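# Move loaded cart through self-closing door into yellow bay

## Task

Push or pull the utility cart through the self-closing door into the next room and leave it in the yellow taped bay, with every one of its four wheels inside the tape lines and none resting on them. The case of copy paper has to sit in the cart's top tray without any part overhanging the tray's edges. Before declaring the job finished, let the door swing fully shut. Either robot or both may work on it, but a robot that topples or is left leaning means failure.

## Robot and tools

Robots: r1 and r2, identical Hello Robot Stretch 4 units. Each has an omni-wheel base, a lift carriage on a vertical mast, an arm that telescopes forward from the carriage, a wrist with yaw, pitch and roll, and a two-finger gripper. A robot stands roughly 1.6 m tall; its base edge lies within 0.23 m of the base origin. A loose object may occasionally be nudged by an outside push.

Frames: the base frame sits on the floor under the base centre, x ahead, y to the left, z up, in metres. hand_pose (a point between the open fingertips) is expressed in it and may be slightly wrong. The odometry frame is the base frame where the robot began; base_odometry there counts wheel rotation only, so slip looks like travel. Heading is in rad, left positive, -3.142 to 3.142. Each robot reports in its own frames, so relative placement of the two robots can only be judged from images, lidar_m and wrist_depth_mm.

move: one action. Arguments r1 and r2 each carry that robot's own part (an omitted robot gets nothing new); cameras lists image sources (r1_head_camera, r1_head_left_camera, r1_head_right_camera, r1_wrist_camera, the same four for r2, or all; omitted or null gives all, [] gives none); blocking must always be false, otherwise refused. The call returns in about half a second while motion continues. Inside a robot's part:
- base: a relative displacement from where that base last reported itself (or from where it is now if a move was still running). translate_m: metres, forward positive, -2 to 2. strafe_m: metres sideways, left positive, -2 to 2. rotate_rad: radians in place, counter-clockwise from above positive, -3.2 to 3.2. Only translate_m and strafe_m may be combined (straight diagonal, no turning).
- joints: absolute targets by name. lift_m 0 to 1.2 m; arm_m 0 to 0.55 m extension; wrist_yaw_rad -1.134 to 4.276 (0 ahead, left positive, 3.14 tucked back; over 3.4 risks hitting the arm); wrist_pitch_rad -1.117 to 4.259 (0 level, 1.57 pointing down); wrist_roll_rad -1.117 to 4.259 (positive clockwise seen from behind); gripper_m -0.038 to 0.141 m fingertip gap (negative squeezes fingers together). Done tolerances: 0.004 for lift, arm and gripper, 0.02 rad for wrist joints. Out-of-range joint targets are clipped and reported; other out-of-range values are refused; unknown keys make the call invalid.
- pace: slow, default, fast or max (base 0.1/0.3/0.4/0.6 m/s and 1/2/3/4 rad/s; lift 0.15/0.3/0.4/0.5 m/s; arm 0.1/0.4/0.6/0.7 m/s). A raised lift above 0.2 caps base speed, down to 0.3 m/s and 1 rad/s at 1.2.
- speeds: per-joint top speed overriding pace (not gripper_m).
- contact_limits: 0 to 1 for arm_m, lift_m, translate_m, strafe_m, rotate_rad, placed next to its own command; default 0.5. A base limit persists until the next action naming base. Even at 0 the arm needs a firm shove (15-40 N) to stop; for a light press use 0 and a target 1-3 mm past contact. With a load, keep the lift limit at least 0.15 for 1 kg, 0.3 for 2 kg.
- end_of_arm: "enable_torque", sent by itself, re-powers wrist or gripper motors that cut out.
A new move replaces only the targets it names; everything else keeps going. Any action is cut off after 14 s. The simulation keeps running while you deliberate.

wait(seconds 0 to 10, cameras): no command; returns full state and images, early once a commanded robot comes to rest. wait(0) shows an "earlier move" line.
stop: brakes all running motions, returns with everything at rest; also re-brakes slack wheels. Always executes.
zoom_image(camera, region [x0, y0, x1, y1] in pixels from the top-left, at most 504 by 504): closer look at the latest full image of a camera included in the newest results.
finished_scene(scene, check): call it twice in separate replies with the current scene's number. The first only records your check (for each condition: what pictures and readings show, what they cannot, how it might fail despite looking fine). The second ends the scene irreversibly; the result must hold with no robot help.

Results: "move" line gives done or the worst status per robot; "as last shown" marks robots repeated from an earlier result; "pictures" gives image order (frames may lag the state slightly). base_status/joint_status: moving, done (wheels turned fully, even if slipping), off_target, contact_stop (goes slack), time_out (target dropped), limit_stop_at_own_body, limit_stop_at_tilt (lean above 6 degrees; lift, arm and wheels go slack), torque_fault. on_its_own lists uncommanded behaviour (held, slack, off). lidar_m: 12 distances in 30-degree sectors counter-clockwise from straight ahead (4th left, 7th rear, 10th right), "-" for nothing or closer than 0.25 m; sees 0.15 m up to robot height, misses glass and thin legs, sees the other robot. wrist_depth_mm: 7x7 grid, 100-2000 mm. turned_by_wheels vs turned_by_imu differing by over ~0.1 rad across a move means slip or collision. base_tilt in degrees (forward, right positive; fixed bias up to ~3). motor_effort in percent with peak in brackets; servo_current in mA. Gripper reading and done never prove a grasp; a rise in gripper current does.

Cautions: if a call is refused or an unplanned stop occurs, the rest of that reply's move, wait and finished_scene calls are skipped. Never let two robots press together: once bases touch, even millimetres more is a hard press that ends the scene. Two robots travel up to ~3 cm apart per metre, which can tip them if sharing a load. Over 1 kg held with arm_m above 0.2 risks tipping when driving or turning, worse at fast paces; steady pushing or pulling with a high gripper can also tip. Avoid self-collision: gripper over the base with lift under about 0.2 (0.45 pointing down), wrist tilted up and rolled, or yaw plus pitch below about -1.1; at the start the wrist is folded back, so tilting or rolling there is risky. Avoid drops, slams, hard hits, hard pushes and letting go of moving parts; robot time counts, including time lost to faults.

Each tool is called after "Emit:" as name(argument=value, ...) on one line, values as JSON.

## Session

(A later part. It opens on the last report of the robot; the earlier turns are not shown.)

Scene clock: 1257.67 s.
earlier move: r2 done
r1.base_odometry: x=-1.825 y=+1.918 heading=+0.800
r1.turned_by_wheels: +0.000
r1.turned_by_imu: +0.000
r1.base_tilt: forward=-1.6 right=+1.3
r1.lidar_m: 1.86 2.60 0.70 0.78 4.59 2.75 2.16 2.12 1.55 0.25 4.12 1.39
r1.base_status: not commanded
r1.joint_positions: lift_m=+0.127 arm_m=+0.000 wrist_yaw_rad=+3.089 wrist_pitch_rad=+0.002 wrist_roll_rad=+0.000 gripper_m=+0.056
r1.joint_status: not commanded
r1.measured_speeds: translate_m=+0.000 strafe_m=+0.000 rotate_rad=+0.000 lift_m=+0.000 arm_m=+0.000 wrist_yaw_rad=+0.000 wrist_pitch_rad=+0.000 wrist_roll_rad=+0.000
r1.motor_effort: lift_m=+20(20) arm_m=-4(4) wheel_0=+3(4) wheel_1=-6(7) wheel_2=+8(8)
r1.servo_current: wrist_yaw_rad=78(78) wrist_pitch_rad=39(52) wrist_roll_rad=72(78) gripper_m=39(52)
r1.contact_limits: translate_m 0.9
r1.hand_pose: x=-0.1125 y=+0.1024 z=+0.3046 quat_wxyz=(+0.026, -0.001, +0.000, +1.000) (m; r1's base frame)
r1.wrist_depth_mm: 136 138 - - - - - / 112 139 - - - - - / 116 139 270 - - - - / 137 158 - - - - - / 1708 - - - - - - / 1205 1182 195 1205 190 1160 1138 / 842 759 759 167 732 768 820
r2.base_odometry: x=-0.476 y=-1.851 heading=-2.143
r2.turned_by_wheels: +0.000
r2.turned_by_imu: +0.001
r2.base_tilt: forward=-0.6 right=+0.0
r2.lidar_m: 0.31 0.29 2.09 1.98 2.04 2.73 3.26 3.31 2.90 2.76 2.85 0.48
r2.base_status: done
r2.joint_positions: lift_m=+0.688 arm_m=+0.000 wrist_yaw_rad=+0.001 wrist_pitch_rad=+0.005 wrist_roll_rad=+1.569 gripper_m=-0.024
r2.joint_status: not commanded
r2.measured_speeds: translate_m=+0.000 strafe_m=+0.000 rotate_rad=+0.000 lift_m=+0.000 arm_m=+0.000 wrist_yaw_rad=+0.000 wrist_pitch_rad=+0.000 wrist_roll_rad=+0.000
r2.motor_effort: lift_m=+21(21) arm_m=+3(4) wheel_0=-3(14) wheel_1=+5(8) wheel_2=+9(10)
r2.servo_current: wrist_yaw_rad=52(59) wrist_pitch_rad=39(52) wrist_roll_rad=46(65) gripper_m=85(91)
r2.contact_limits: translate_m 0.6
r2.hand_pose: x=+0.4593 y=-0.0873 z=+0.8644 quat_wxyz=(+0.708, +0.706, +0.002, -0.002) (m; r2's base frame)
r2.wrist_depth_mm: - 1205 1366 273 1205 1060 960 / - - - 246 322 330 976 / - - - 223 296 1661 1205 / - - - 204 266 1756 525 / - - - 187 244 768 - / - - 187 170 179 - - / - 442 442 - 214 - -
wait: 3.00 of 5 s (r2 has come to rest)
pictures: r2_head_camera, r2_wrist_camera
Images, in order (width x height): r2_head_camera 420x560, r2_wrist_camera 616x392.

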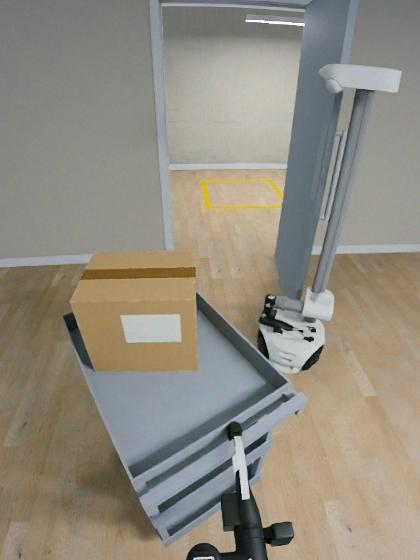

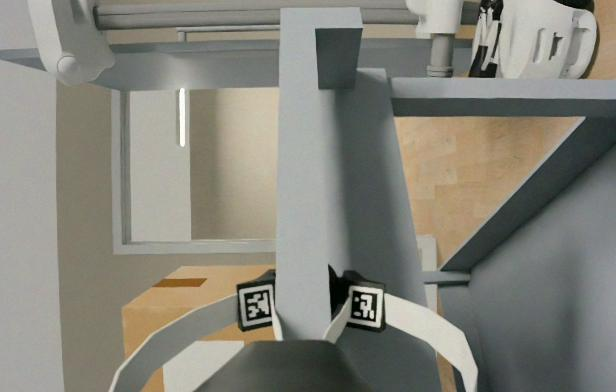

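Emit:
move(r2={"base": {"translate_m": -0.095, "strafe_m": 0.21}, "pace": "slow", "contact_limits": {"translate_m": 0.6}}, blocking=false, cameras=[])

Emit:
wait(seconds=5, cameras=["r2_head_camera", "r2_wrist_camera"])

Scene clock: 1279.43 s.
move: r2 moving
r1.base_odometry: x=-1.825 y=+1.918 heading=+0.800
r1.turned_by_wheels: +0.000
r1.turned_by_imu: +0.000
r1.base_tilt: forward=-1.6 right=+1.3
r1.lidar_m: 1.88 2.59 0.70 0.78 4.58 2.78 2.18 2.11 1.54 0.25 4.09 1.35
r1.base_status: not commanded
r1.joint_positions: lift_m=+0.127 arm_m=+0.000 wrist_yaw_rad=+3.089 wrist_pitch_rad=+0.002 wrist_roll_rad=+0.000 gripper_m=+0.056
r1.joint_status: not commanded
r1.measured_speeds: translate_m=+0.000 strafe_m=+0.000 rotate_rad=+0.000 lift_m=+0.000 arm_m=+0.000 wrist_yaw_rad=+0.000 wrist_pitch_rad=+0.000 wrist_roll_rad=+0.000
r1.motor_effort: lift_m=+20(20) arm_m=-4(4) wheel_0=+4(4) wheel_1=-6(7) wheel_2=+8(8)
r1.servo_current: wrist_yaw_rad=39(65) wrist_pitch_rad=46(46) wrist_roll_rad=39(52) gripper_m=39(46)
r1.contact_limits: translate_m 0.9
r1.hand_pose: x=-0.1125 y=+0.1024 z=+0.3046 quat_wxyz=(+0.026, -0.001, +0.000, +1.000) (m; r1's base frame)
r1.wrist_depth_mm: 136 138 - - - - - / 112 139 - - - - - / 116 140 270 - - - - / 137 159 - - - - - / 1661 - - - - - - / 1182 1205 194 1205 191 1182 1138 / 854 750 759 166 750 778 820
r2.base_odometry: x=-0.463 y=-1.853 heading=-2.143
r2.turned_by_wheels: +0.000
r2.turned_by_imu: +0.001
r2.base_tilt: forward=-0.7 right=+0.1
r2.lidar_m: 0.32 0.29 2.05 1.95 2.05 2.71 3.27 3.32 2.90 2.75 2.86 0.47
r2.base_status: translate_m moving; strafe_m moving
r2.joint_positions: lift_m=+0.688 arm_m=+0.000 wrist_yaw_rad=+0.001 wrist_pitch_rad=+0.005 wrist_roll_rad=+1.569 gripper_m=-0.024
r2.joint_status: not commanded
r2.measured_speeds: translate_m=-0.020 strafe_m=+0.045 rotate_rad=+0.000 lift_m=+0.000 arm_m=+0.000 wrist_yaw_rad=+0.000 wrist_pitch_rad=+0.000 wrist_roll_rad=+0.000
r2.motor_effort: lift_m=+21(21) arm_m=+3(4) wheel_0=-9(9) wheel_1=+5(8) wheel_2=+7(11)
r2.servo_current: wrist_yaw_rad=46(52) wrist_pitch_rad=52(52) wrist_roll_rad=39(52) gripper_m=78(85)
r2.contact_limits: translate_m 0.6
r2.hand_pose: x=+0.4593 y=-0.0873 z=+0.8644 quat_wxyz=(+0.708, +0.706, +0.002, -0.002) (m; r2's base frame)
r2.wrist_depth_mm: - 1205 1205 274 1205 1078 976 / - - - 246 324 332 991 / - - - 221 294 1661 1229 / - - - 203 264 1756 525 / - - - 187 244 768 - / - - 186 170 179 - - / - 439 442 - 213 - -
pictures: none
No camera images: "cameras" was empty.

Scene clock: 1282.50 s.
earlier move: r2 done
r1.base_odometry: x=-1.825 y=+1.918 heading=+0.800
r1.turned_by_wheels: +0.000
r1.turned_by_imu: +0.000
r1.base_tilt: forward=-1.6 right=+1.2
r1.lidar_m: 1.90 2.60 0.76 0.92 4.60 2.77 2.17 2.12 1.55 0.25 4.12 1.38
r1.base_status: not commanded
r1.joint_positions: lift_m=+0.127 arm_m=+0.000 wrist_yaw_rad=+3.089 wrist_pitch_rad=+0.002 wrist_roll_rad=+0.000 gripper_m=+0.056
r1.joint_status: not commanded
r1.measured_speeds: translate_m=+0.000 strafe_m=+0.000 rotate_rad=+0.000 lift_m=+0.000 arm_m=+0.000 wrist_yaw_rad=+0.000 wrist_pitch_rad=+0.000 wrist_roll_rad=+0.000
r1.motor_effort: lift_m=+20(20) arm_m=-4(4) wheel_0=+3(4) wheel_1=-6(7) wheel_2=+8(8)
r1.servo_current: wrist_yaw_rad=39(65) wrist_pitch_rad=39(52) wrist_roll_rad=46(72) gripper_m=46(46)
r1.contact_limits: translate_m 0.9
r1.hand_pose: x=-0.1125 y=+0.1024 z=+0.3046 quat_wxyz=(+0.026, -0.001, +0.000, +1.000) (m; r1's base frame)
r1.wrist_depth_mm: 137 138 - - - - - / 112 139 - - - - - / 116 140 271 - - - - / 137 158 - - - - - / 1661 - - - - - - / 1160 1205 195 1205 191 1182 1118 / 842 759 759 167 750 778 820
r2.base_odometry: x=-0.248 y=-1.885 heading=-2.143
r2.turned_by_wheels: +0.000
r2.turned_by_imu: +0.000
r2.base_tilt: forward=-0.7 right=+0.0
r2.lidar_m: 0.35 0.37 1.88 1.76 1.83 2.40 3.18 3.25 3.11 2.95 3.07 0.46
r2.base_status: done
r2.joint_positions: lift_m=+0.688 arm_m=+0.000 wrist_yaw_rad=-0.002 wrist_pitch_rad=+0.005 wrist_roll_rad=+1.569 gripper_m=-0.024
r2.joint_status: not commanded
r2.measured_speeds: translate_m=+0.000 strafe_m=+0.000 rotate_rad=+0.000 lift_m=+0.000 arm_m=+0.000 wrist_yaw_rad=+0.000 wrist_pitch_rad=+0.000 wrist_roll_rad=+0.000
r2.motor_effort: lift_m=+21(21) arm_m=+4(4) wheel_0=-4(14) wheel_1=+4(8) wheel_2=+4(11)
r2.servo_current: wrist_yaw_rad=46(59) wrist_pitch_rad=39(52) wrist_roll_rad=33(59) gripper_m=78(91)
r2.contact_limits: translate_m 0.6
r2.hand_pose: x=+0.4591 y=-0.0879 z=+0.8644 quat_wxyz=(+0.708, +0.706, +0.001, -0.002) (m; r2's base frame)
r2.wrist_depth_mm: - - - 207 276 282 283 / - - - 199 265 1537 1160 / - - - 191 253 1708 - / - - 627 183 244 798 - / - 496 466 179 236 820 - / - - 186 172 180 - - / - - 512 - 223 - -
wait: 3.07 of 5 s (r2 has come to rest)
pictures: r2_head_camera, r2_wrist_camera
Images, in order (width x height): r2_head_camera 420x560, r2_wrist_camera 616x392.

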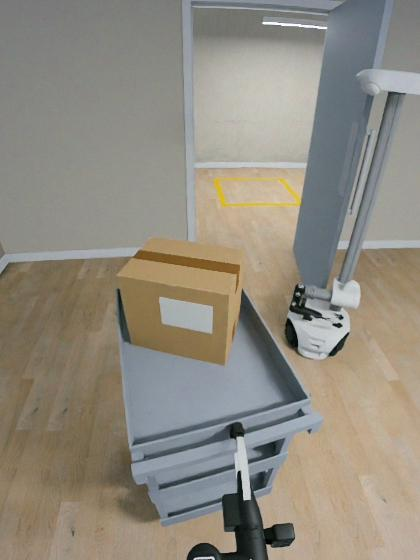

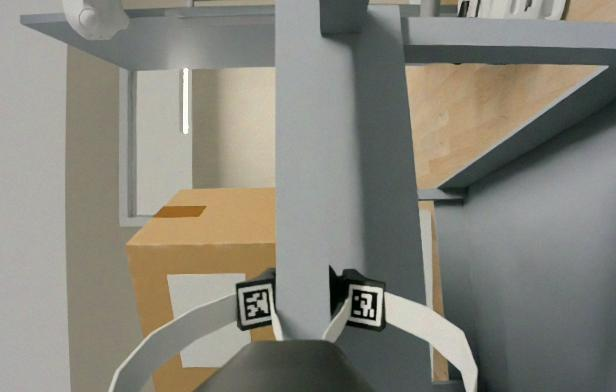

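Emit:
move(r2={"base": {"translate_m": -0.031, "strafe_m": 0.185}, "pace": "slow", "contact_limits": {"translate_m": 0.6}}, blocking=false, cameras=[])

Emit:
wait(seconds=5, cameras=[])

Emit:
move(r2={"base": {"translate_m": 0.029, "strafe_m": 0.21}, "pace": "slow", "contact_limits": {"translate_m": 0.6}}, blocking=false, cameras=[])

Emit:
wait(seconds=5, cameras=["r2_head_camera", "r2_wrist_camera"])

Scene clock: 1302.77 s.
move: r2 moving
r1.base_odometry: x=-1.825 y=+1.918 heading=+0.800
r1.turned_by_wheels: +0.000
r1.turned_by_imu: +0.000
r1.base_tilt: forward=-1.6 right=+1.2
r1.lidar_m: 1.89 2.59 0.72 0.94 4.60 2.76 2.16 2.14 1.55 0.25 4.11 1.39
r1.base_status: not commanded
r1.joint_positions: lift_m=+0.127 arm_m=+0.000 wrist_yaw_rad=+3.089 wrist_pitch_rad=+0.002 wrist_roll_rad=+0.000 gripper_m=+0.056
r1.joint_status: not commanded
r1.measured_speeds: translate_m=+0.000 strafe_m=+0.000 rotate_rad=+0.000 lift_m=+0.000 arm_m=+0.000 wrist_yaw_rad=+0.000 wrist_pitch_rad=+0.000 wrist_roll_rad=+0.000
r1.motor_effort: lift_m=+20(20) arm_m=-4(4) wheel_0=+4(4) wheel_1=-6(7) wheel_2=+8(8)
r1.servo_current: wrist_yaw_rad=65(65) wrist_pitch_rad=46(46) wrist_roll_rad=52(59) gripper_m=39(46)
r1.contact_limits: translate_m 0.9
r1.hand_pose: x=-0.1125 y=+0.1024 z=+0.3046 quat_wxyz=(+0.026, -0.001, +0.000, +1.000) (m; r1's base frame)
r1.wrist_depth_mm: 136 138 - - - - - / 112 139 - - - - - / 116 140 270 - - - - / 137 158 - - - - - / 1708 - - - - - - / 1229 1229 195 1182 191 1182 1138 / 842 750 750 167 741 788 820
r2.base_odometry: x=-0.236 y=-1.890 heading=-2.143
r2.turned_by_wheels: +0.000
r2.turned_by_imu: +0.001
r2.base_tilt: forward=-0.7 right=+0.1
r2.lidar_m: 0.36 0.36 1.86 1.75 1.82 2.38 3.20 3.25 3.13 2.99 3.09 0.40
r2.base_status: translate_m moving; strafe_m moving
r2.joint_positions: lift_m=+0.688 arm_m=+0.000 wrist_yaw_rad=-0.002 wrist_pitch_rad=+0.005 wrist_roll_rad=+1.569 gripper_m=-0.024
r2.joint_status: not commanded
r2.measured_speeds: translate_m=-0.009 strafe_m=+0.051 rotate_rad=-0.001 lift_m=+0.000 arm_m=+0.000 wrist_yaw_rad=+0.000 wrist_pitch_rad=+0.000 wrist_roll_rad=+0.000
r2.motor_effort: lift_m=+21(21) arm_m=+4(4) wheel_0=-9(13) wheel_1=+8(8) wheel_2=+3(7)
r2.servo_current: wrist_yaw_rad=33(52) wrist_pitch_rad=39(46) wrist_roll_rad=46(59) gripper_m=85(91)
r2.contact_limits: translate_m 0.6
r2.hand_pose: x=+0.4591 y=-0.0879 z=+0.8644 quat_wxyz=(+0.708, +0.706, +0.001, -0.002) (m; r2's base frame)
r2.wrist_depth_mm: - - - 204 273 279 283 / - - - 197 263 1661 1160 / - - - 190 252 1661 - / - - 621 183 244 842 - / - 484 466 179 236 820 - / - - 187 171 180 - - / - - 508 - 223 - -
pictures: none
No camera images: "cameras" was empty.

Scene clock: 1305.37 s.
earlier move: r2 done
r1.base_odometry: x=-1.825 y=+1.918 heading=+0.800
r1.turned_by_wheels: +0.000
r1.turned_by_imu: +0.000
r1.base_tilt: forward=-1.6 right=+1.2
r1.lidar_m: 1.86 1.18 0.78 1.13 4.58 2.76 2.16 2.11 1.55 0.25 4.11 1.40
r1.base_status: not commanded
r1.joint_positions: lift_m=+0.127 arm_m=+0.000 wrist_yaw_rad=+3.089 wrist_pitch_rad=+0.002 wrist_roll_rad=+0.000 gripper_m=+0.056
r1.joint_status: not commanded
r1.measured_speeds: translate_m=+0.000 strafe_m=+0.000 rotate_rad=+0.000 lift_m=+0.000 arm_m=+0.000 wrist_yaw_rad=+0.000 wrist_pitch_rad=+0.000 wrist_roll_rad=+0.000
r1.motor_effort: lift_m=+20(20) arm_m=-4(4) wheel_0=+3(4) wheel_1=-7(7) wheel_2=+8(8)
r1.servo_current: wrist_yaw_rad=52(72) wrist_pitch_rad=46(52) wrist_roll_rad=46(65) gripper_m=52(52)
r1.contact_limits: translate_m 0.9
r1.hand_pose: x=-0.1125 y=+0.1024 z=+0.3046 quat_wxyz=(+0.026, -0.001, +0.000, +1.000) (m; r1's base frame)
r1.wrist_depth_mm: 136 138 - - - - - / 113 139 - - - - - / 117 139 271 - - - - / 137 160 - - - - - / 1661 - - - - - - / 1182 1182 194 1182 191 1138 1138 / 831 750 768 167 741 778 820
r2.base_odometry: x=-0.076 y=-1.959 heading=-2.143
r2.turned_by_wheels: +0.000
r2.turned_by_imu: +0.000
r2.base_tilt: forward=-0.7 right=+0.1
r2.lidar_m: 0.39 0.41 1.67 1.59 1.64 2.15 3.17 3.24 3.31 3.16 3.26 0.43
r2.base_status: done
r2.joint_positions: lift_m=+0.688 arm_m=+0.000 wrist_yaw_rad=-0.004 wrist_pitch_rad=+0.005 wrist_roll_rad=+1.569 gripper_m=-0.024
r2.joint_status: not commanded
r2.measured_speeds: translate_m=+0.000 strafe_m=+0.000 rotate_rad=+0.000 lift_m=+0.000 arm_m=+0.000 wrist_yaw_rad=+0.000 wrist_pitch_rad=+0.000 wrist_roll_rad=+0.000
r2.motor_effort: lift_m=+21(21) arm_m=+4(4) wheel_0=-6(13) wheel_1=+4(9) wheel_2=+4(7)
r2.servo_current: wrist_yaw_rad=59(59) wrist_pitch_rad=39(59) wrist_roll_rad=46(59) gripper_m=78(91)
r2.contact_limits: translate_m 0.6
r2.hand_pose: x=+0.4590 y=-0.0885 z=+0.8644 quat_wxyz=(+0.708, +0.706, +0.001, -0.003) (m; r2's base frame)
r2.wrist_depth_mm: - - - 169 229 1537 1138 / - - - 170 230 1537 - / - - 585 170 231 809 - / - - 469 229 231 831 - / - - 496 172 230 842 - / - - 187 171 180 - - / - - 615 - 233 - -
wait: 2.60 of 5 s (r2 has come to rest)
pictures: none
No camera images: "cameras" was empty.

Scene clock: 1305.87 s.
move: r2 moving
r1.base_odometry: x=-1.825 y=+1.918 heading=+0.800
r1.turned_by_wheels: +0.000
r1.turned_by_imu: +0.000
r1.base_tilt: forward=-1.6 right=+1.3
r1.lidar_m: 1.86 1.16 0.80 1.13 4.61 2.78 2.17 2.11 1.53 0.25 4.12 1.40
r1.base_status: not commanded
r1.joint_positions: lift_m=+0.127 arm_m=+0.000 wrist_yaw_rad=+3.089 wrist_pitch_rad=+0.002 wrist_roll_rad=+0.000 gripper_m=+0.056
r1.joint_status: not commanded
r1.measured_speeds: translate_m=+0.000 strafe_m=+0.000 rotate_rad=+0.000 lift_m=+0.000 arm_m=+0.000 wrist_yaw_rad=+0.000 wrist_pitch_rad=+0.000 wrist_roll_rad=+0.000
r1.motor_effort: lift_m=+20(20) arm_m=-4(4) wheel_0=+3(4) wheel_1=-6(7) wheel_2=+8(8)
r1.servo_current: wrist_yaw_rad=52(52) wrist_pitch_rad=39(46) wrist_roll_rad=52(52) gripper_m=33(46)
r1.contact_limits: translate_m 0.9
r1.hand_pose: x=-0.1125 y=+0.1024 z=+0.3046 quat_wxyz=(+0.026, -0.001, +0.000, +1.000) (m; r1's base frame)
r1.wrist_depth_mm: 136 138 - - - - - / 112 139 - - - - - / 116 139 271 - - - - / 137 159 - - - - - / 1708 - - - - - - / 1182 1205 195 1182 190 1205 1138 / 842 750 750 167 750 768 820
r2.base_odometry: x=-0.066 y=-1.967 heading=-2.144
r2.turned_by_wheels: -0.001
r2.turned_by_imu: -0.001
r2.base_tilt: forward=-0.7 right=+0.1
r2.lidar_m: 0.39 0.41 1.65 1.55 1.62 2.16 3.15 3.24 3.33 3.17 3.28 0.44
r2.base_status: translate_m moving; strafe_m moving
r2.joint_positions: lift_m=+0.688 arm_m=+0.000 wrist_yaw_rad=-0.004 wrist_pitch_rad=+0.005 wrist_roll_rad=+1.569 gripper_m=-0.024
r2.joint_status: not commanded
r2.measured_speeds: translate_m=+0.007 strafe_m=+0.052 rotate_rad=-0.001 lift_m=+0.000 arm_m=+0.000 wrist_yaw_rad=+0.000 wrist_pitch_rad=+0.000 wrist_roll_rad=+0.000
r2.motor_effort: lift_m=+21(21) arm_m=+4(4) wheel_0=-10(11) wheel_1=+8(8) wheel_2=-10(10)
r2.servo_current: wrist_yaw_rad=46(59) wrist_pitch_rad=46(52) wrist_roll_rad=39(52) gripper_m=85(85)
r2.contact_limits: translate_m 0.6
r2.hand_pose: x=+0.4590 y=-0.0885 z=+0.8644 quat_wxyz=(+0.708, +0.706, +0.001, -0.003) (m; r2's base frame)
r2.wrist_depth_mm: - - - 168 229 1499 1160 / - - - 169 229 1537 - / - - 574 170 230 809 - / - - 462 230 230 831 - / - - 496 171 231 842 - / - - 186 171 180 - - / - - - - 233 - -
pictures: none
No camera images: "cameras" was empty.

Scene clock: 1308.70 s.
earlier move: r2 done
r1.base_odometry: x=-1.825 y=+1.918 heading=+0.800
r1.turned_by_wheels: +0.000
r1.turned_by_imu: +0.000
r1.base_tilt: forward=-1.6 right=+1.3
r1.lidar_m: 1.89 1.08 0.87 1.69 4.61 2.77 2.17 2.13 1.53 0.25 4.11 1.40
r1.base_status: not commanded
r1.joint_positions: lift_m=+0.127 arm_m=+0.000 wrist_yaw_rad=+3.089 wrist_pitch_rad=+0.002 wrist_roll_rad=+0.000 gripper_m=+0.056
r1.joint_status: not commanded
r1.measured_speeds: translate_m=+0.000 strafe_m=+0.000 rotate_rad=+0.000 lift_m=+0.000 arm_m=+0.000 wrist_yaw_rad=+0.000 wrist_pitch_rad=+0.000 wrist_roll_rad=+0.000
r1.motor_effort: lift_m=+20(20) arm_m=-4(4) wheel_0=+3(4) wheel_1=-6(7) wheel_2=+8(8)
r1.servo_current: wrist_yaw_rad=52(65) wrist_pitch_rad=46(52) wrist_roll_rad=59(65) gripper_m=39(46)
r1.contact_limits: translate_m 0.9
r1.hand_pose: x=-0.1125 y=+0.1024 z=+0.3046 quat_wxyz=(+0.026, -0.001, +0.000, +1.000) (m; r1's base frame)
r1.wrist_depth_mm: 136 138 - - - - - / 112 139 - - - - - / 116 139 270 - - - - / 137 159 - - - - - / 1661 - - - - - - / 1160 1182 195 1205 191 1160 1138 / 854 759 759 167 741 778 809
r2.base_odometry: x=+0.085 y=-2.097 heading=-2.143
r2.turned_by_wheels: +0.000
r2.turned_by_imu: +0.000
r2.base_tilt: forward=-0.7 right=+0.1
r2.lidar_m: 0.40 0.45 1.45 1.37 1.43 1.88 3.21 3.24 3.56 3.36 3.44 0.40
r2.base_status: done
r2.joint_positions: lift_m=+0.688 arm_m=+0.000 wrist_yaw_rad=-0.004 wrist_pitch_rad=+0.005 wrist_roll_rad=+1.569 gripper_m=-0.024
r2.joint_status: not commanded
r2.measured_speeds: translate_m=+0.000 strafe_m=+0.000 rotate_rad=+0.000 lift_m=+0.000 arm_m=+0.000 wrist_yaw_rad=+0.000 wrist_pitch_rad=+0.000 wrist_roll_rad=+0.000
r2.motor_effort: lift_m=+21(21) arm_m=+4(4) wheel_0=-5(11) wheel_1=+5(9) wheel_2=-8(12)
r2.servo_current: wrist_yaw_rad=52(59) wrist_pitch_rad=46(52) wrist_roll_rad=59(65) gripper_m=78(85)
r2.contact_limits: translate_m 0.6
r2.hand_pose: x=+0.4590 y=-0.0885 z=+0.8644 quat_wxyz=(+0.708, +0.706, +0.001, -0.003) (m; r2's base frame)
r2.wrist_depth_mm: - - - 135 190 - - / - - 500 141 199 - - / - 449 436 147 208 - - / - - 496 156 217 - - / - - 585 164 227 - - / - - 187 170 180 1618 - / - - - - - 1661 484
wait: 2.83 of 5 s (r2 has come to rest)
pictures: r2_head_camera, r2_wrist_camera
Images, in order (width x height): r2_head_camera 420x560, r2_wrist_camera 616x392.

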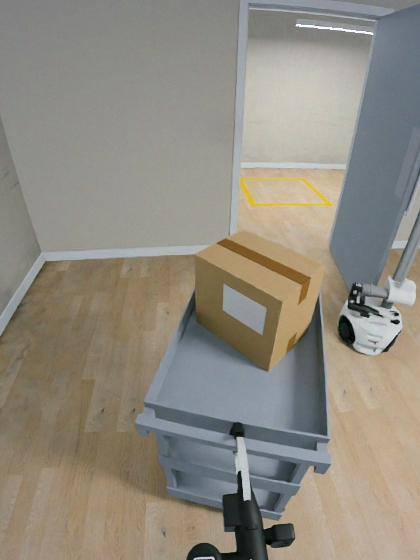

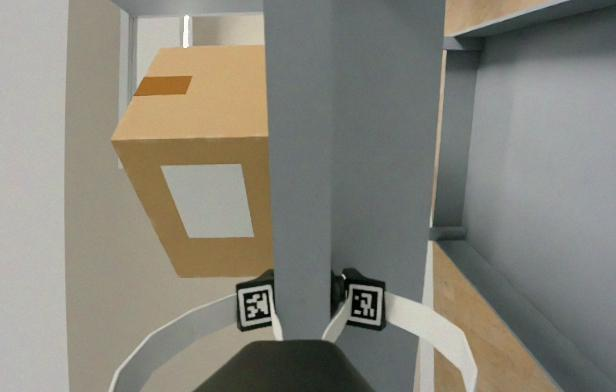

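Emit:
move(r2={"base": {"translate_m": 0.297, "strafe_m": -0.038}, "pace": "slow", "contact_limits": {"translate_m": 0.6}}, blocking=false, cameras=[])

Emit:
wait(seconds=6, cameras=["r2_head_camera"])

Scene clock: 1363.07 s.
move: r2 moving
r1.base_odometry: x=-1.825 y=+1.918 heading=+0.800
r1.turned_by_wheels: +0.000
r1.turned_by_imu: +0.000
r1.base_tilt: forward=-1.5 right=+1.3
r1.lidar_m: 1.88 1.07 0.85 1.70 4.61 2.78 2.16 2.13 1.53 0.25 4.12 1.38
r1.base_status: not commanded
r1.joint_positions: lift_m=+0.127 arm_m=+0.000 wrist_yaw_rad=+3.089 wrist_pitch_rad=+0.002 wrist_roll_rad=+0.000 gripper_m=+0.056
r1.joint_status: not commanded
r1.measured_speeds: translate_m=+0.000 strafe_m=+0.000 rotate_rad=+0.000 lift_m=+0.000 arm_m=+0.000 wrist_yaw_rad=+0.000 wrist_pitch_rad=+0.000 wrist_roll_rad=+0.000
r1.motor_effort: lift_m=+20(20) arm_m=-4(4) wheel_0=+3(4) wheel_1=-6(7) wheel_2=+8(8)
r1.servo_current: wrist_yaw_rad=52(59) wrist_pitch_rad=46(46) wrist_roll_rad=39(65) gripper_m=39(46)
r1.contact_limits: translate_m 0.9
r1.hand_pose: x=-0.1125 y=+0.1024 z=+0.3046 quat_wxyz=(+0.026, -0.001, +0.000, +1.000) (m; r1's base frame)
r1.wrist_depth_mm: 137 138 - - - - - / 112 139 - - - - - / 116 139 270 - - - - / 137 159 - - - - - / 1661 - - - - - - / 1160 1205 194 1205 190 1160 1118 / 842 750 741 167 750 778 809
r2.base_odometry: x=+0.077 y=-2.106 heading=-2.143
r2.turned_by_wheels: +0.000
r2.turned_by_imu: +0.001
r2.base_tilt: forward=-0.7 right=+0.0
r2.lidar_m: 0.42 0.49 1.46 1.39 1.41 1.88 3.22 3.27 3.54 3.36 3.49 0.40
r2.base_status: translate_m moving; strafe_m moving
r2.joint_positions: lift_m=+0.688 arm_m=+0.000 wrist_yaw_rad=-0.004 wrist_pitch_rad=+0.005 wrist_roll_rad=+1.569 gripper_m=-0.024
r2.joint_status: not commanded
r2.measured_speeds: translate_m=+0.048 strafe_m=-0.006 rotate_rad=-0.002 lift_m=+0.000 arm_m=+0.000 wrist_yaw_rad=+0.000 wrist_pitch_rad=+0.000 wrist_roll_rad=+0.000
r2.motor_effort: lift_m=+21(21) arm_m=+3(4) wheel_0=+9(10) wheel_1=+5(8) wheel_2=-12(15)
r2.servo_current: wrist_yaw_rad=52(59) wrist_pitch_rad=39(46) wrist_roll_rad=52(59) gripper_m=78(85)
r2.contact_limits: translate_m 0.6
r2.hand_pose: x=+0.4590 y=-0.0885 z=+0.8644 quat_wxyz=(+0.708, +0.706, +0.001, -0.003) (m; r2's base frame)
r2.wrist_depth_mm: - - - 135 190 - - / - - 496 140 199 750 - / - 445 436 146 207 - - / - - 492 154 217 - - / - - 591 163 226 - - / - - 187 170 179 1576 - / - - - - - 1708 484
pictures: none
No camera images: "cameras" was empty.

Scene clock: 1366.83 s.
earlier move: r2 done
r1.base_odometry: x=-1.825 y=+1.918 heading=+0.800
r1.turned_by_wheels: +0.000
r1.turned_by_imu: +0.000
r1.base_tilt: forward=-1.6 right=+1.3
r1.lidar_m: 1.87 0.84 0.92 1.66 4.60 2.76 2.19 2.13 1.55 0.25 4.12 1.40
r1.base_status: not commanded
r1.joint_positions: lift_m=+0.127 arm_m=+0.000 wrist_yaw_rad=+3.089 wrist_pitch_rad=+0.002 wrist_roll_rad=+0.000 gripper_m=+0.056
r1.joint_status: not commanded
r1.measured_speeds: translate_m=+0.000 strafe_m=+0.000 rotate_rad=+0.000 lift_m=+0.000 arm_m=+0.000 wrist_yaw_rad=+0.000 wrist_pitch_rad=+0.000 wrist_roll_rad=+0.000
r1.motor_effort: lift_m=+20(20) arm_m=-4(4) wheel_0=+3(4) wheel_1=-7(7) wheel_2=+8(8)
r1.servo_current: wrist_yaw_rad=52(65) wrist_pitch_rad=46(52) wrist_roll_rad=46(65) gripper_m=39(52)
r1.contact_limits: translate_m 0.9
r1.hand_pose: x=-0.1125 y=+0.1024 z=+0.3046 quat_wxyz=(+0.026, -0.001, +0.000, +1.000) (m; r1's base frame)
r1.wrist_depth_mm: 136 139 - - - - - / 112 138 - - - - - / 116 139 271 - - - - / 137 159 - - - - - / 1661 - - - - - - / 1182 1205 195 1205 191 1160 1138 / 854 750 759 167 750 768 809
r2.base_odometry: x=-0.108 y=-2.325 heading=-2.143
r2.turned_by_wheels: +0.000
r2.turned_by_imu: +0.002
r2.base_tilt: forward=-0.7 right=+0.1
r2.lidar_m: 0.38 0.41 1.52 1.41 1.47 1.97 3.52 3.57 3.48 3.32 1.47 0.42
r2.base_status: done
r2.joint_positions: lift_m=+0.688 arm_m=+0.000 wrist_yaw_rad=+0.001 wrist_pitch_rad=+0.005 wrist_roll_rad=+1.569 gripper_m=-0.024
r2.joint_status: not commanded
r2.measured_speeds: translate_m=+0.000 strafe_m=+0.000 rotate_rad=+0.000 lift_m=+0.000 arm_m=+0.000 wrist_yaw_rad=+0.000 wrist_pitch_rad=+0.000 wrist_roll_rad=+0.000
r2.motor_effort: lift_m=+21(21) arm_m=+4(4) wheel_0=+5(13) wheel_1=+6(8) wheel_2=-5(15)
r2.servo_current: wrist_yaw_rad=46(65) wrist_pitch_rad=46(52) wrist_roll_rad=46(59) gripper_m=78(85)
r2.contact_limits: translate_m 0.6
r2.hand_pose: x=+0.4594 y=-0.0872 z=+0.8644 quat_wxyz=(+0.708, +0.706, +0.002, -0.002) (m; r2's base frame)
r2.wrist_depth_mm: - - - 169 229 1430 1138 / - - - 170 231 1576 - / - - 585 170 231 809 - / - - 469 230 231 831 - / - - 496 171 232 842 - / - - 187 172 180 - - / - - - - 233 - -
wait: 3.77 of 6 s (r2 has come to rest)
pictures: r2_head_camera
Images, in order (width x height): r2_head_camera 420x560.

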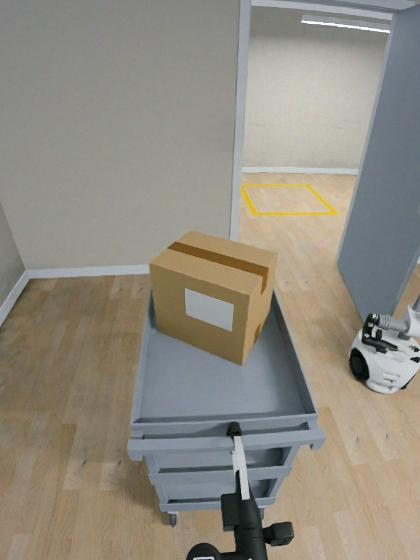

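Emit:
move(r2={"base": {"translate_m": 0.0, "strafe_m": 0.215}, "pace": "slow", "contact_limits": {"strafe_m": 0.6}}, blocking=false, cameras=[])

Emit:
wait(seconds=6, cameras=["r2_head_camera"])

Scene clock: 1487.33 s.
move: r2 moving
r1.base_odometry: x=-1.825 y=+1.918 heading=+0.800
r1.turned_by_wheels: +0.000
r1.turned_by_imu: +0.000
r1.base_tilt: forward=-1.6 right=+1.3
r1.lidar_m: 1.91 0.85 0.93 4.13 4.58 2.77 2.17 2.11 1.52 0.25 4.11 1.39
r1.base_status: not commanded
r1.joint_positions: lift_m=+0.127 arm_m=+0.000 wrist_yaw_rad=+3.089 wrist_pitch_rad=+0.002 wrist_roll_rad=+0.000 gripper_m=+0.056
r1.joint_status: not commanded
r1.measured_speeds: translate_m=+0.000 strafe_m=+0.000 rotate_rad=+0.000 lift_m=+0.000 arm_m=+0.000 wrist_yaw_rad=+0.000 wrist_pitch_rad=+0.000 wrist_roll_rad=+0.000
r1.motor_effort: lift_m=+20(20) arm_m=-4(4) wheel_0=+4(4) wheel_1=-6(7) wheel_2=+8(8)
r1.servo_current: wrist_yaw_rad=65(72) wrist_pitch_rad=39(46) wrist_roll_rad=20(65) gripper_m=39(46)
r1.contact_limits: translate_m 0.9
r1.hand_pose: x=-0.1125 y=+0.1024 z=+0.3046 quat_wxyz=(+0.026, -0.001, +0.000, +1.000) (m; r1's base frame)
r1.wrist_depth_mm: 136 138 - - - - - / 112 139 - - - - - / 116 139 271 - - - - / 137 159 - - - - - / 1708 - - - - - - / 1182 1205 195 1205 190 1182 1138 / 842 750 759 167 750 759 809
r2.base_odometry: x=-0.096 y=-2.333 heading=-2.143
r2.turned_by_wheels: +0.000
r2.turned_by_imu: +0.000
r2.base_tilt: forward=-0.7 right=+0.1
r2.lidar_m: 0.38 0.40 1.49 1.41 1.45 1.93 3.51 3.52 3.50 3.33 1.46 0.43
r2.base_status: translate_m moving; strafe_m moving
r2.joint_positions: lift_m=+0.688 arm_m=+0.000 wrist_yaw_rad=+0.000 wrist_pitch_rad=+0.005 wrist_roll_rad=+1.569 gripper_m=-0.024
r2.joint_status: not commanded
r2.measured_speeds: translate_m=+0.000 strafe_m=+0.055 rotate_rad=+0.000 lift_m=+0.000 arm_m=+0.000 wrist_yaw_rad=-0.022 wrist_pitch_rad=+0.000 wrist_roll_rad=+0.000
r2.motor_effort: lift_m=+21(21) arm_m=+4(4) wheel_0=-7(12) wheel_1=+8(10) wheel_2=+0(6)
r2.servo_current: wrist_yaw_rad=52(59) wrist_pitch_rad=39(52) wrist_roll_rad=46(52) gripper_m=78(91)
r2.contact_limits: strafe_m 0.6
r2.hand_pose: x=+0.4592 y=-0.0876 z=+0.8644 quat_wxyz=(+0.708, +0.706, +0.002, -0.002) (m; r2's base frame)
r2.wrist_depth_mm: - - - 171 231 1499 1160 / - - - 171 232 1661 512 / - - 585 171 232 809 - / - - 466 232 233 842 - / - - 492 171 233 831 - / - - 186 172 180 - - / - - 603 - 234 - -
pictures: none
No camera images: "cameras" was empty.

Scene clock: 1539.03 s.
earlier move: r2 done
r1.base_odometry: x=-1.825 y=+1.918 heading=+0.800
r1.turned_by_wheels: +0.000
r1.turned_by_imu: +0.000
r1.base_tilt: forward=-1.6 right=+1.3
r1.lidar_m: 1.89 0.90 1.00 4.13 4.60 2.80 2.18 2.13 1.53 0.25 4.11 1.38
r1.base_status: not commanded
r1.joint_positions: lift_m=+0.127 arm_m=+0.000 wrist_yaw_rad=+3.089 wrist_pitch_rad=+0.002 wrist_roll_rad=+0.000 gripper_m=+0.056
r1.joint_status: not commanded
r1.measured_speeds: translate_m=+0.000 strafe_m=+0.000 rotate_rad=+0.000 lift_m=+0.000 arm_m=+0.000 wrist_yaw_rad=+0.000 wrist_pitch_rad=+0.000 wrist_roll_rad=+0.000
r1.motor_effort: lift_m=+20(20) arm_m=-4(4) wheel_0=+4(4) wheel_1=-6(7) wheel_2=+8(8)
r1.servo_current: wrist_yaw_rad=33(72) wrist_pitch_rad=33(52) wrist_roll_rad=52(72) gripper_m=39(52)
r1.contact_limits: translate_m 0.9
r1.hand_pose: x=-0.1125 y=+0.1024 z=+0.3046 quat_wxyz=(+0.026, -0.001, +0.000, +1.000) (m; r1's base frame)
r1.wrist_depth_mm: 136 138 - - - - - / 112 139 - - - - - / 116 139 268 - - - - / 137 159 - - - - - / 1661 - - - - - - / 1182 1205 195 1182 190 1160 1138 / 842 750 759 167 741 778 809
r2.base_odometry: x=+0.073 y=-2.442 heading=-2.143
r2.turned_by_wheels: +0.000
r2.turned_by_imu: +0.000
r2.base_tilt: forward=-0.7 right=+0.1
r2.lidar_m: 0.43 0.50 1.29 1.22 1.25 1.66 3.53 3.60 3.72 3.53 1.60 0.42
r2.base_status: done
r2.joint_positions: lift_m=+0.688 arm_m=+0.000 wrist_yaw_rad=-0.003 wrist_pitch_rad=+0.005 wrist_roll_rad=+1.569 gripper_m=-0.024
r2.joint_status: not commanded
r2.measured_speeds: translate_m=+0.000 strafe_m=+0.000 rotate_rad=+0.000 lift_m=+0.000 arm_m=+0.000 wrist_yaw_rad=+0.000 wrist_pitch_rad=+0.000 wrist_roll_rad=+0.000
r2.motor_effort: lift_m=+21(21) arm_m=+4(4) wheel_0=-6(14) wheel_1=+3(10) wheel_2=+0(6)
r2.servo_current: wrist_yaw_rad=52(59) wrist_pitch_rad=52(52) wrist_roll_rad=52(65) gripper_m=85(91)
r2.contact_limits: strafe_m 0.6
r2.hand_pose: x=+0.4590 y=-0.0883 z=+0.8644 quat_wxyz=(+0.708, +0.706, +0.001, -0.003) (m; r2's base frame)
r2.wrist_depth_mm: - - - 133 190 - - / - - 480 140 198 - - / - 439 436 146 208 - - / - - 504 154 217 - - / - - 603 164 228 - - / - - 187 171 181 1661 - / - - - - - 1661 484
wait: 0.00 of 6 s (r2 has come to rest)
pictures: r2_head_camera
Images, in order (width x height): r2_head_camera 420x560.

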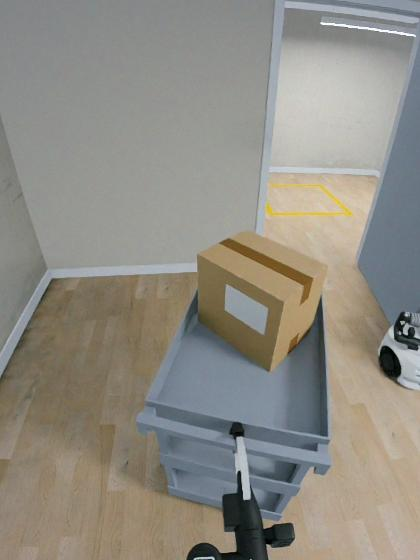

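Emit:
move(r2={"base": {"translate_m": -0.36, "strafe_m": 0.13}, "pace": "slow", "contact_limits": {"translate_m": 0.6}}, blocking=false, cameras=[])

Emit:
wait(seconds=8, cameras=["r2_head_camera"])

Scene clock: 1547.20 s.
move: r2 moving
r1.base_odometry: x=-1.825 y=+1.918 heading=+0.800
r1.turned_by_wheels: +0.000
r1.turned_by_imu: +0.000
r1.base_tilt: forward=-1.6 right=+1.3
r1.lidar_m: 1.89 0.90 1.00 4.14 4.61 2.79 2.17 2.11 1.51 0.25 4.12 1.39
r1.base_status: not commanded
r1.joint_positions: lift_m=+0.127 arm_m=+0.000 wrist_yaw_rad=+3.089 wrist_pitch_rad=+0.002 wrist_roll_rad=+0.000 gripper_m=+0.056
r1.joint_status: not commanded
r1.measured_speeds: translate_m=+0.000 strafe_m=+0.000 rotate_rad=+0.000 lift_m=+0.000 arm_m=+0.000 wrist_yaw_rad=+0.000 wrist_pitch_rad=+0.000 wrist_roll_rad=+0.000
r1.motor_effort: lift_m=+20(20) arm_m=-4(4) wheel_0=+3(4) wheel_1=-6(7) wheel_2=+8(8)
r1.servo_current: wrist_yaw_rad=46(52) wrist_pitch_rad=39(52) wrist_roll_rad=46(52) gripper_m=46(52)
r1.contact_limits: translate_m 0.9
r1.hand_pose: x=-0.1125 y=+0.1024 z=+0.3046 quat_wxyz=(+0.026, -0.001, +0.000, +1.000) (m; r1's base frame)
r1.wrist_depth_mm: 137 138 - - - - - / 112 139 - - - - - / 116 139 270 - - - - / 137 159 - - - - - / 1661 - - - - - - / 1205 1205 195 1160 190 1182 1138 / 842 750 759 167 741 788 809
r2.base_odometry: x=+0.083 y=-2.434 heading=-2.143
r2.turned_by_wheels: +0.000
r2.turned_by_imu: +0.000
r2.base_tilt: forward=-0.6 right=+0.1
r2.lidar_m: 0.39 0.45 1.27 1.21 1.25 1.65 3.51 3.56 3.74 3.54 1.63 0.40
r2.base_status: translate_m moving; strafe_m moving
r2.joint_positions: lift_m=+0.688 arm_m=+0.000 wrist_yaw_rad=-0.002 wrist_pitch_rad=+0.005 wrist_roll_rad=+1.569 gripper_m=-0.024
r2.joint_status: not commanded
r2.measured_speeds: translate_m=-0.048 strafe_m=+0.018 rotate_rad=+0.002 lift_m=+0.000 arm_m=+0.000 wrist_yaw_rad=+0.011 wrist_pitch_rad=+0.000 wrist_roll_rad=+0.000
r2.motor_effort: lift_m=+21(21) arm_m=+2(4) wheel_0=-13(13) wheel_1=-6(6) wheel_2=+10(13)
r2.servo_current: wrist_yaw_rad=39(52) wrist_pitch_rad=46(52) wrist_roll_rad=39(46) gripper_m=78(85)
r2.contact_limits: translate_m 0.6
r2.hand_pose: x=+0.4591 y=-0.0880 z=+0.8644 quat_wxyz=(+0.708, +0.706, +0.001, -0.003) (m; r2's base frame)
r2.wrist_depth_mm: - - - 131 187 - - / - - 480 138 197 - - / - 439 436 145 208 - - / - - 508 152 219 - - / - - 609 164 228 - - / - - 186 171 180 1661 - / - - - - - 1708 473
pictures: none
No camera images: "cameras" was empty.

Scene clock: 1551.77 s.
earlier move: r2 done
r1.base_odometry: x=-1.825 y=+1.918 heading=+0.800
r1.turned_by_wheels: +0.000
r1.turned_by_imu: +0.000
r1.base_tilt: forward=-1.6 right=+1.3
r1.lidar_m: 1.87 1.29 1.22 4.15 4.60 2.76 2.16 2.11 1.55 0.25 4.12 1.39
r1.base_status: not commanded
r1.joint_positions: lift_m=+0.127 arm_m=+0.000 wrist_yaw_rad=+3.089 wrist_pitch_rad=+0.002 wrist_roll_rad=+0.000 gripper_m=+0.056
r1.joint_status: not commanded
r1.measured_speeds: translate_m=+0.000 strafe_m=+0.000 rotate_rad=+0.000 lift_m=+0.000 arm_m=+0.000 wrist_yaw_rad=+0.000 wrist_pitch_rad=+0.000 wrist_roll_rad=+0.000
r1.motor_effort: lift_m=+20(20) arm_m=-4(4) wheel_0=+4(4) wheel_1=-6(7) wheel_2=+7(8)
r1.servo_current: wrist_yaw_rad=46(85) wrist_pitch_rad=39(59) wrist_roll_rad=65(65) gripper_m=46(52)
r1.contact_limits: translate_m 0.9
r1.hand_pose: x=-0.1125 y=+0.1024 z=+0.3046 quat_wxyz=(+0.026, -0.001, +0.000, +1.000) (m; r1's base frame)
r1.wrist_depth_mm: 137 139 - - - - - / 112 139 - - - - - / 116 139 270 - - - - / 137 159 - - - - - / 1708 - - - - - - / 1182 1205 195 1182 190 1182 1118 / 854 750 750 167 750 768 809
r2.base_odometry: x=+0.377 y=-2.210 heading=-2.143
r2.turned_by_wheels: +0.000
r2.turned_by_imu: +0.001
r2.base_tilt: forward=-0.7 right=+0.1
r2.lidar_m: 0.40 0.43 1.13 1.07 1.10 1.46 3.12 3.21 3.84 3.66 1.97 0.42
r2.base_status: done
r2.joint_positions: lift_m=+0.688 arm_m=+0.000 wrist_yaw_rad=+0.002 wrist_pitch_rad=+0.005 wrist_roll_rad=+1.569 gripper_m=-0.024
r2.joint_status: not commanded
r2.measured_speeds: translate_m=+0.000 strafe_m=+0.000 rotate_rad=+0.000 lift_m=+0.000 arm_m=+0.000 wrist_yaw_rad=+0.000 wrist_pitch_rad=+0.000 wrist_roll_rad=+0.000
r2.motor_effort: lift_m=+21(21) arm_m=-3(4) wheel_0=-1(13) wheel_1=-3(7) wheel_2=+7(13)
r2.servo_current: wrist_yaw_rad=39(65) wrist_pitch_rad=46(52) wrist_roll_rad=39(65) gripper_m=78(85)
r2.contact_limits: translate_m 0.6
r2.hand_pose: x=+0.4595 y=-0.0869 z=+0.8644 quat_wxyz=(+0.708, +0.706, +0.003, -0.001) (m; r2's base frame)
r2.wrist_depth_mm: - - - 157 214 1661 1138 / - - - 159 218 809 - / - - 500 163 222 809 - / - 480 462 166 226 820 - / - - 521 169 230 - - / - - 186 172 180 - - / - - - - - 1661 521
wait: 4.57 of 8 s (r2 has come to rest)
pictures: r2_head_camera
Images, in order (width x height): r2_head_camera 420x560.

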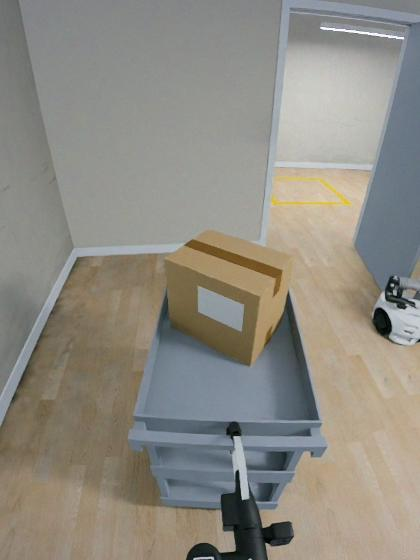

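Emit:
move(r2={"base": {"rotate_rad": -0.35}, "joints": {"gripper_m": -0.038}, "pace": "slow", "contact_limits": {"rotate_rad": 0.6}}, blocking=false, cameras=[])

Emit:
wait(seconds=4, cameras=["r2_head_camera"])

Scene clock: 1666.13 s.
move: r2 moving
r1.base_odometry: x=-1.825 y=+1.918 heading=+0.800
r1.turned_by_wheels: +0.000
r1.turned_by_imu: +0.000
r1.base_tilt: forward=-1.6 right=+1.3
r1.lidar_m: 1.89 1.29 1.24 4.10 4.59 2.79 2.19 2.13 1.55 0.25 4.10 1.41
r1.base_status: not commanded
r1.joint_positions: lift_m=+0.127 arm_m=+0.000 wrist_yaw_rad=+3.089 wrist_pitch_rad=+0.002 wrist_roll_rad=+0.000 gripper_m=+0.056
r1.joint_status: not commanded
r1.measured_speeds: translate_m=+0.000 strafe_m=+0.000 rotate_rad=+0.000 lift_m=+0.000 arm_m=+0.000 wrist_yaw_rad=+0.000 wrist_pitch_rad=+0.000 wrist_roll_rad=+0.000
r1.motor_effort: lift_m=+20(20) arm_m=-4(4) wheel_0=+3(4) wheel_1=-6(7) wheel_2=+7(8)
r1.servo_current: wrist_yaw_rad=52(52) wrist_pitch_rad=46(46) wrist_roll_rad=20(59) gripper_m=39(52)
r1.contact_limits: translate_m 0.9
r1.hand_pose: x=-0.1125 y=+0.1024 z=+0.3046 quat_wxyz=(+0.026, -0.001, +0.000, +1.000) (m; r1's base frame)
r1.wrist_depth_mm: 137 138 - - - - - / 112 139 - - - - - / 116 139 270 - - - - / 137 159 - - - - - / 1661 - - - - - - / 1205 1182 195 1182 190 1160 1138 / 854 759 759 167 741 768 820
r2.base_odometry: x=+0.377 y=-2.210 heading=-2.268
r2.turned_by_wheels: -0.125
r2.turned_by_imu: -0.120
r2.base_tilt: forward=-0.7 right=+0.1
r2.lidar_m: 0.39 0.40 1.21 1.06 1.05 1.35 2.70 3.14 3.87 3.68 3.70 0.42
r2.base_status: rotate_rad moving
r2.joint_positions: lift_m=+0.688 arm_m=+0.000 wrist_yaw_rad=+0.006 wrist_pitch_rad=+0.005 wrist_roll_rad=+1.569 gripper_m=-0.036
r2.joint_status: gripper_m moving
r2.measured_speeds: translate_m=+0.000 strafe_m=+0.000 rotate_rad=-0.488 lift_m=+0.000 arm_m=+0.000 wrist_yaw_rad=+0.000 wrist_pitch_rad=+0.000 wrist_roll_rad=+0.000
r2.motor_effort: lift_m=+21(21) arm_m=-3(4) wheel_0=+10(15) wheel_1=+7(9) wheel_2=+11(13)
r2.servo_current: wrist_yaw_rad=52(65) wrist_pitch_rad=46(52) wrist_roll_rad=52(59) gripper_m=124(163)
r2.contact_limits: rotate_rad 0.6
r2.hand_pose: x=+0.4598 y=-0.0857 z=+0.8644 quat_wxyz=(+0.708, +0.706, +0.004, +0.000) (m; r2's base frame)
r2.wrist_depth_mm: - - - 176 237 1366 1060 / - - - 175 236 1618 1182 / - - - 174 234 820 - / - - 484 232 234 842 - / - - 477 171 232 842 - / - - 186 171 179 - - / - - 580 - - - -
pictures: none
No camera images: "cameras" was empty.

Scene clock: 1667.10 s.
earlier move: r2 done
r1.base_odometry: x=-1.825 y=+1.918 heading=+0.800
r1.turned_by_wheels: +0.000
r1.turned_by_imu: +0.000
r1.base_tilt: forward=-1.6 right=+1.3
r1.lidar_m: 1.88 1.37 1.25 4.08 4.57 2.79 2.17 2.11 1.53 0.25 4.11 1.41
r1.base_status: not commanded
r1.joint_positions: lift_m=+0.127 arm_m=+0.000 wrist_yaw_rad=+3.089 wrist_pitch_rad=+0.002 wrist_roll_rad=+0.000 gripper_m=+0.056
r1.joint_status: not commanded
r1.measured_speeds: translate_m=+0.000 strafe_m=+0.000 rotate_rad=+0.000 lift_m=+0.000 arm_m=+0.000 wrist_yaw_rad=+0.000 wrist_pitch_rad=+0.000 wrist_roll_rad=+0.000
r1.motor_effort: lift_m=+20(20) arm_m=-4(4) wheel_0=+4(4) wheel_1=-6(7) wheel_2=+7(8)
r1.servo_current: wrist_yaw_rad=46(72) wrist_pitch_rad=39(52) wrist_roll_rad=46(65) gripper_m=39(52)
r1.contact_limits: translate_m 0.9
r1.hand_pose: x=-0.1125 y=+0.1024 z=+0.3046 quat_wxyz=(+0.026, -0.001, +0.000, +1.000) (m; r1's base frame)
r1.wrist_depth_mm: 137 138 - - - - - / 112 139 - - - - - / 116 139 272 - - - - / 137 159 - - - - - / 1618 - - - - - - / 1205 1182 194 1182 191 1160 1138 / 854 768 750 167 741 778 820
r2.base_odometry: x=+0.377 y=-2.210 heading=-2.492
r2.turned_by_wheels: -0.224
r2.turned_by_imu: -0.218
r2.base_tilt: forward=-0.7 right=+0.1
r2.lidar_m: 0.31 0.30 1.37 1.09 1.06 1.19 1.85 3.11 3.41 3.71 3.67 0.48
r2.base_status: done
r2.joint_positions: lift_m=+0.688 arm_m=+0.000 wrist_yaw_rad=-0.002 wrist_pitch_rad=+0.005 wrist_roll_rad=+1.569 gripper_m=-0.037
r2.joint_status: all done
r2.measured_speeds: translate_m=+0.000 strafe_m=+0.000 rotate_rad=+0.000 lift_m=+0.000 arm_m=+0.000 wrist_yaw_rad=+0.000 wrist_pitch_rad=+0.000 wrist_roll_rad=+0.000
r2.motor_effort: lift_m=+21(21) arm_m=-3(4) wheel_0=+2(15) wheel_1=+5(9) wheel_2=+4(13)
r2.servo_current: wrist_yaw_rad=59(72) wrist_pitch_rad=46(52) wrist_roll_rad=46(59) gripper_m=104(163)
r2.contact_limits: rotate_rad 0.6
r2.hand_pose: x=+0.4591 y=-0.0880 z=+0.8644 quat_wxyz=(+0.708, +0.706, +0.001, -0.003) (m; r2's base frame)
r2.wrist_depth_mm: - - - 266 1708 1537 1138 / - - - 243 325 325 1042 / - - - 220 293 1537 1160 / - - - 200 263 1708 525 / - - - 184 242 768 - / - - 185 168 179 - - / - - 439 - 212 - -
wait: 0.97 of 4 s (r2 has come to rest)
pictures: r2_head_camera
Images, in order (width x height): r2_head_camera 420x560.

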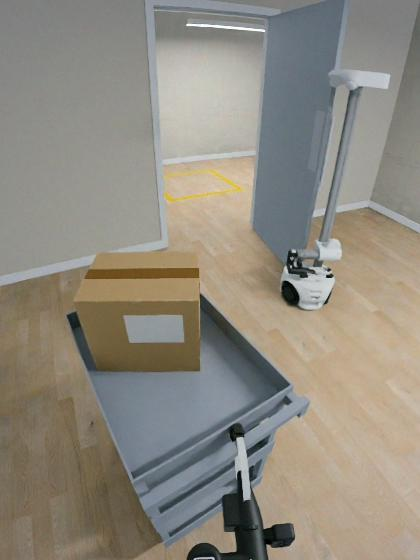

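Emit:
move(r2={"base": {"translate_m": -0.07, "strafe_m": 0.365}, "pace": "slow", "contact_limits": {"strafe_m": 0.6}}, blocking=false, cameras=[])

Emit:
wait(seconds=6, cameras=["r2_head_camera"])

Scene clock: 1672.17 s.
move: r2 moving
r1.base_odometry: x=-1.825 y=+1.918 heading=+0.800
r1.turned_by_wheels: +0.000
r1.turned_by_imu: +0.000
r1.base_tilt: forward=-1.6 right=+1.3
r1.lidar_m: 1.87 1.40 1.27 4.13 4.58 2.74 2.17 2.12 1.54 0.25 4.10 1.41
r1.base_status: not commanded
r1.joint_positions: lift_m=+0.127 arm_m=+0.000 wrist_yaw_rad=+3.089 wrist_pitch_rad=+0.002 wrist_roll_rad=+0.000 gripper_m=+0.056
r1.joint_status: not commanded
r1.measured_speeds: translate_m=+0.000 strafe_m=+0.000 rotate_rad=+0.000 lift_m=+0.000 arm_m=+0.000 wrist_yaw_rad=+0.000 wrist_pitch_rad=+0.000 wrist_roll_rad=+0.000
r1.motor_effort: lift_m=+20(20) arm_m=-4(4) wheel_0=+3(4) wheel_1=-7(7) wheel_2=+8(8)
r1.servo_current: wrist_yaw_rad=52(59) wrist_pitch_rad=39(46) wrist_roll_rad=52(59) gripper_m=39(46)
r1.contact_limits: translate_m 0.9
r1.hand_pose: x=-0.1125 y=+0.1024 z=+0.3046 quat_wxyz=(+0.026, -0.001, +0.000, +1.000) (m; r1's base frame)
r1.wrist_depth_mm: 136 138 - - - - - / 113 139 - - - - - / 116 139 270 - - - - / 137 159 - - - - - / 1708 - - - - - - / 1182 1205 194 1182 191 1182 1118 / 842 750 768 166 741 778 809
r2.base_odometry: x=+0.386 y=-2.219 heading=-2.492
r2.turned_by_wheels: +0.000
r2.turned_by_imu: +0.001
r2.base_tilt: forward=-0.7 right=+0.1
r2.lidar_m: 0.32 0.30 1.35 1.05 1.06 1.17 1.81 3.09 3.38 3.72 3.69 0.46
r2.base_status: translate_m moving; strafe_m moving
r2.joint_positions: lift_m=+0.688 arm_m=+0.000 wrist_yaw_rad=-0.002 wrist_pitch_rad=+0.005 wrist_roll_rad=+1.569 gripper_m=-0.037
r2.joint_status: not commanded
r2.measured_speeds: translate_m=-0.010 strafe_m=+0.050 rotate_rad=-0.002 lift_m=+0.000 arm_m=+0.000 wrist_yaw_rad=+0.000 wrist_pitch_rad=+0.000 wrist_roll_rad=+0.000
r2.motor_effort: lift_m=+21(21) arm_m=-4(4) wheel_0=-9(10) wheel_1=+7(9) wheel_2=+6(8)
r2.servo_current: wrist_yaw_rad=52(52) wrist_pitch_rad=52(52) wrist_roll_rad=59(59) gripper_m=91(104)
r2.contact_limits: strafe_m 0.6
r2.hand_pose: x=+0.4591 y=-0.0880 z=+0.8644 quat_wxyz=(+0.708, +0.706, +0.001, -0.003) (m; r2's base frame)
r2.wrist_depth_mm: - - - 264 1661 1537 1138 / - - - 290 320 329 327 / - - - 218 289 1661 1255 / - - - 200 259 1661 525 / - - - 184 242 768 - / - - 185 168 179 - - / - - 439 - 212 - -
pictures: none
No camera images: "cameras" was empty.

Scene clock: 1676.60 s.
earlier move: r2 done
r1.base_odometry: x=-1.825 y=+1.918 heading=+0.800
r1.turned_by_wheels: +0.000
r1.turned_by_imu: +0.000
r1.base_tilt: forward=-1.6 right=+1.3
r1.lidar_m: 1.87 1.42 1.36 4.14 4.58 2.79 2.17 2.11 1.55 0.25 4.11 1.41
r1.base_status: not commanded
r1.joint_positions: lift_m=+0.127 arm_m=+0.000 wrist_yaw_rad=+3.089 wrist_pitch_rad=+0.002 wrist_roll_rad=+0.000 gripper_m=+0.056
r1.joint_status: not commanded
r1.measured_speeds: translate_m=+0.000 strafe_m=+0.000 rotate_rad=+0.000 lift_m=+0.000 arm_m=+0.000 wrist_yaw_rad=+0.000 wrist_pitch_rad=+0.000 wrist_roll_rad=+0.000
r1.motor_effort: lift_m=+20(20) arm_m=-4(4) wheel_0=+3(4) wheel_1=-7(7) wheel_2=+8(8)
r1.servo_current: wrist_yaw_rad=52(72) wrist_pitch_rad=39(52) wrist_roll_rad=46(65) gripper_m=46(52)
r1.contact_limits: translate_m 0.9
r1.hand_pose: x=-0.1125 y=+0.1024 z=+0.3046 quat_wxyz=(+0.026, -0.001, +0.000, +1.000) (m; r1's base frame)
r1.wrist_depth_mm: 137 138 - - - - - / 112 139 - - - - - / 116 139 271 - - - - / 137 159 - - - - - / 1661 - - - - - - / 1182 1182 195 1182 190 1182 1160 / 842 750 750 167 732 778 831
r2.base_odometry: x=+0.653 y=-2.458 heading=-2.492
r2.turned_by_wheels: +0.000
r2.turned_by_imu: -0.001
r2.base_tilt: forward=-0.6 right=+0.1
r2.lidar_m: 0.40 0.41 0.90 0.73 0.70 0.79 1.16 3.16 3.50 4.09 4.01 0.43
r2.base_status: done
r2.joint_positions: lift_m=+0.688 arm_m=+0.000 wrist_yaw_rad=-0.005 wrist_pitch_rad=+0.005 wrist_roll_rad=+1.569 gripper_m=-0.037
r2.joint_status: not commanded
r2.measured_speeds: translate_m=+0.000 strafe_m=+0.000 rotate_rad=+0.000 lift_m=+0.000 arm_m=+0.000 wrist_yaw_rad=+0.000 wrist_pitch_rad=+0.000 wrist_roll_rad=+0.000
r2.motor_effort: lift_m=+21(21) arm_m=-4(4) wheel_0=-5(14) wheel_1=+4(9) wheel_2=+3(8)
r2.servo_current: wrist_yaw_rad=52(65) wrist_pitch_rad=52(52) wrist_roll_rad=46(59) gripper_m=98(111)
r2.contact_limits: strafe_m 0.6
r2.hand_pose: x=+0.4588 y=-0.0889 z=+0.8644 quat_wxyz=(+0.708, +0.706, +0.000, -0.004) (m; r2's base frame)
r2.wrist_depth_mm: - - - 167 227 1430 1138 / - - - 167 228 1708 - / - - 585 167 229 809 - / - - 462 229 229 842 - / - - 496 169 229 842 - / - - 185 170 179 - - / - - 609 - - 559 -
wait: 4.43 of 6 s (r2 has come to rest)
pictures: r2_head_camera
Images, in order (width x height): r2_head_camera 420x560.

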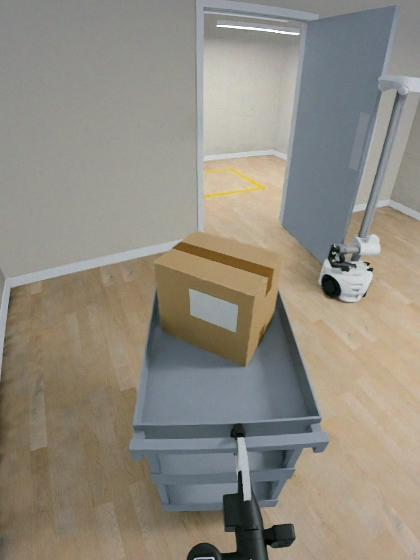

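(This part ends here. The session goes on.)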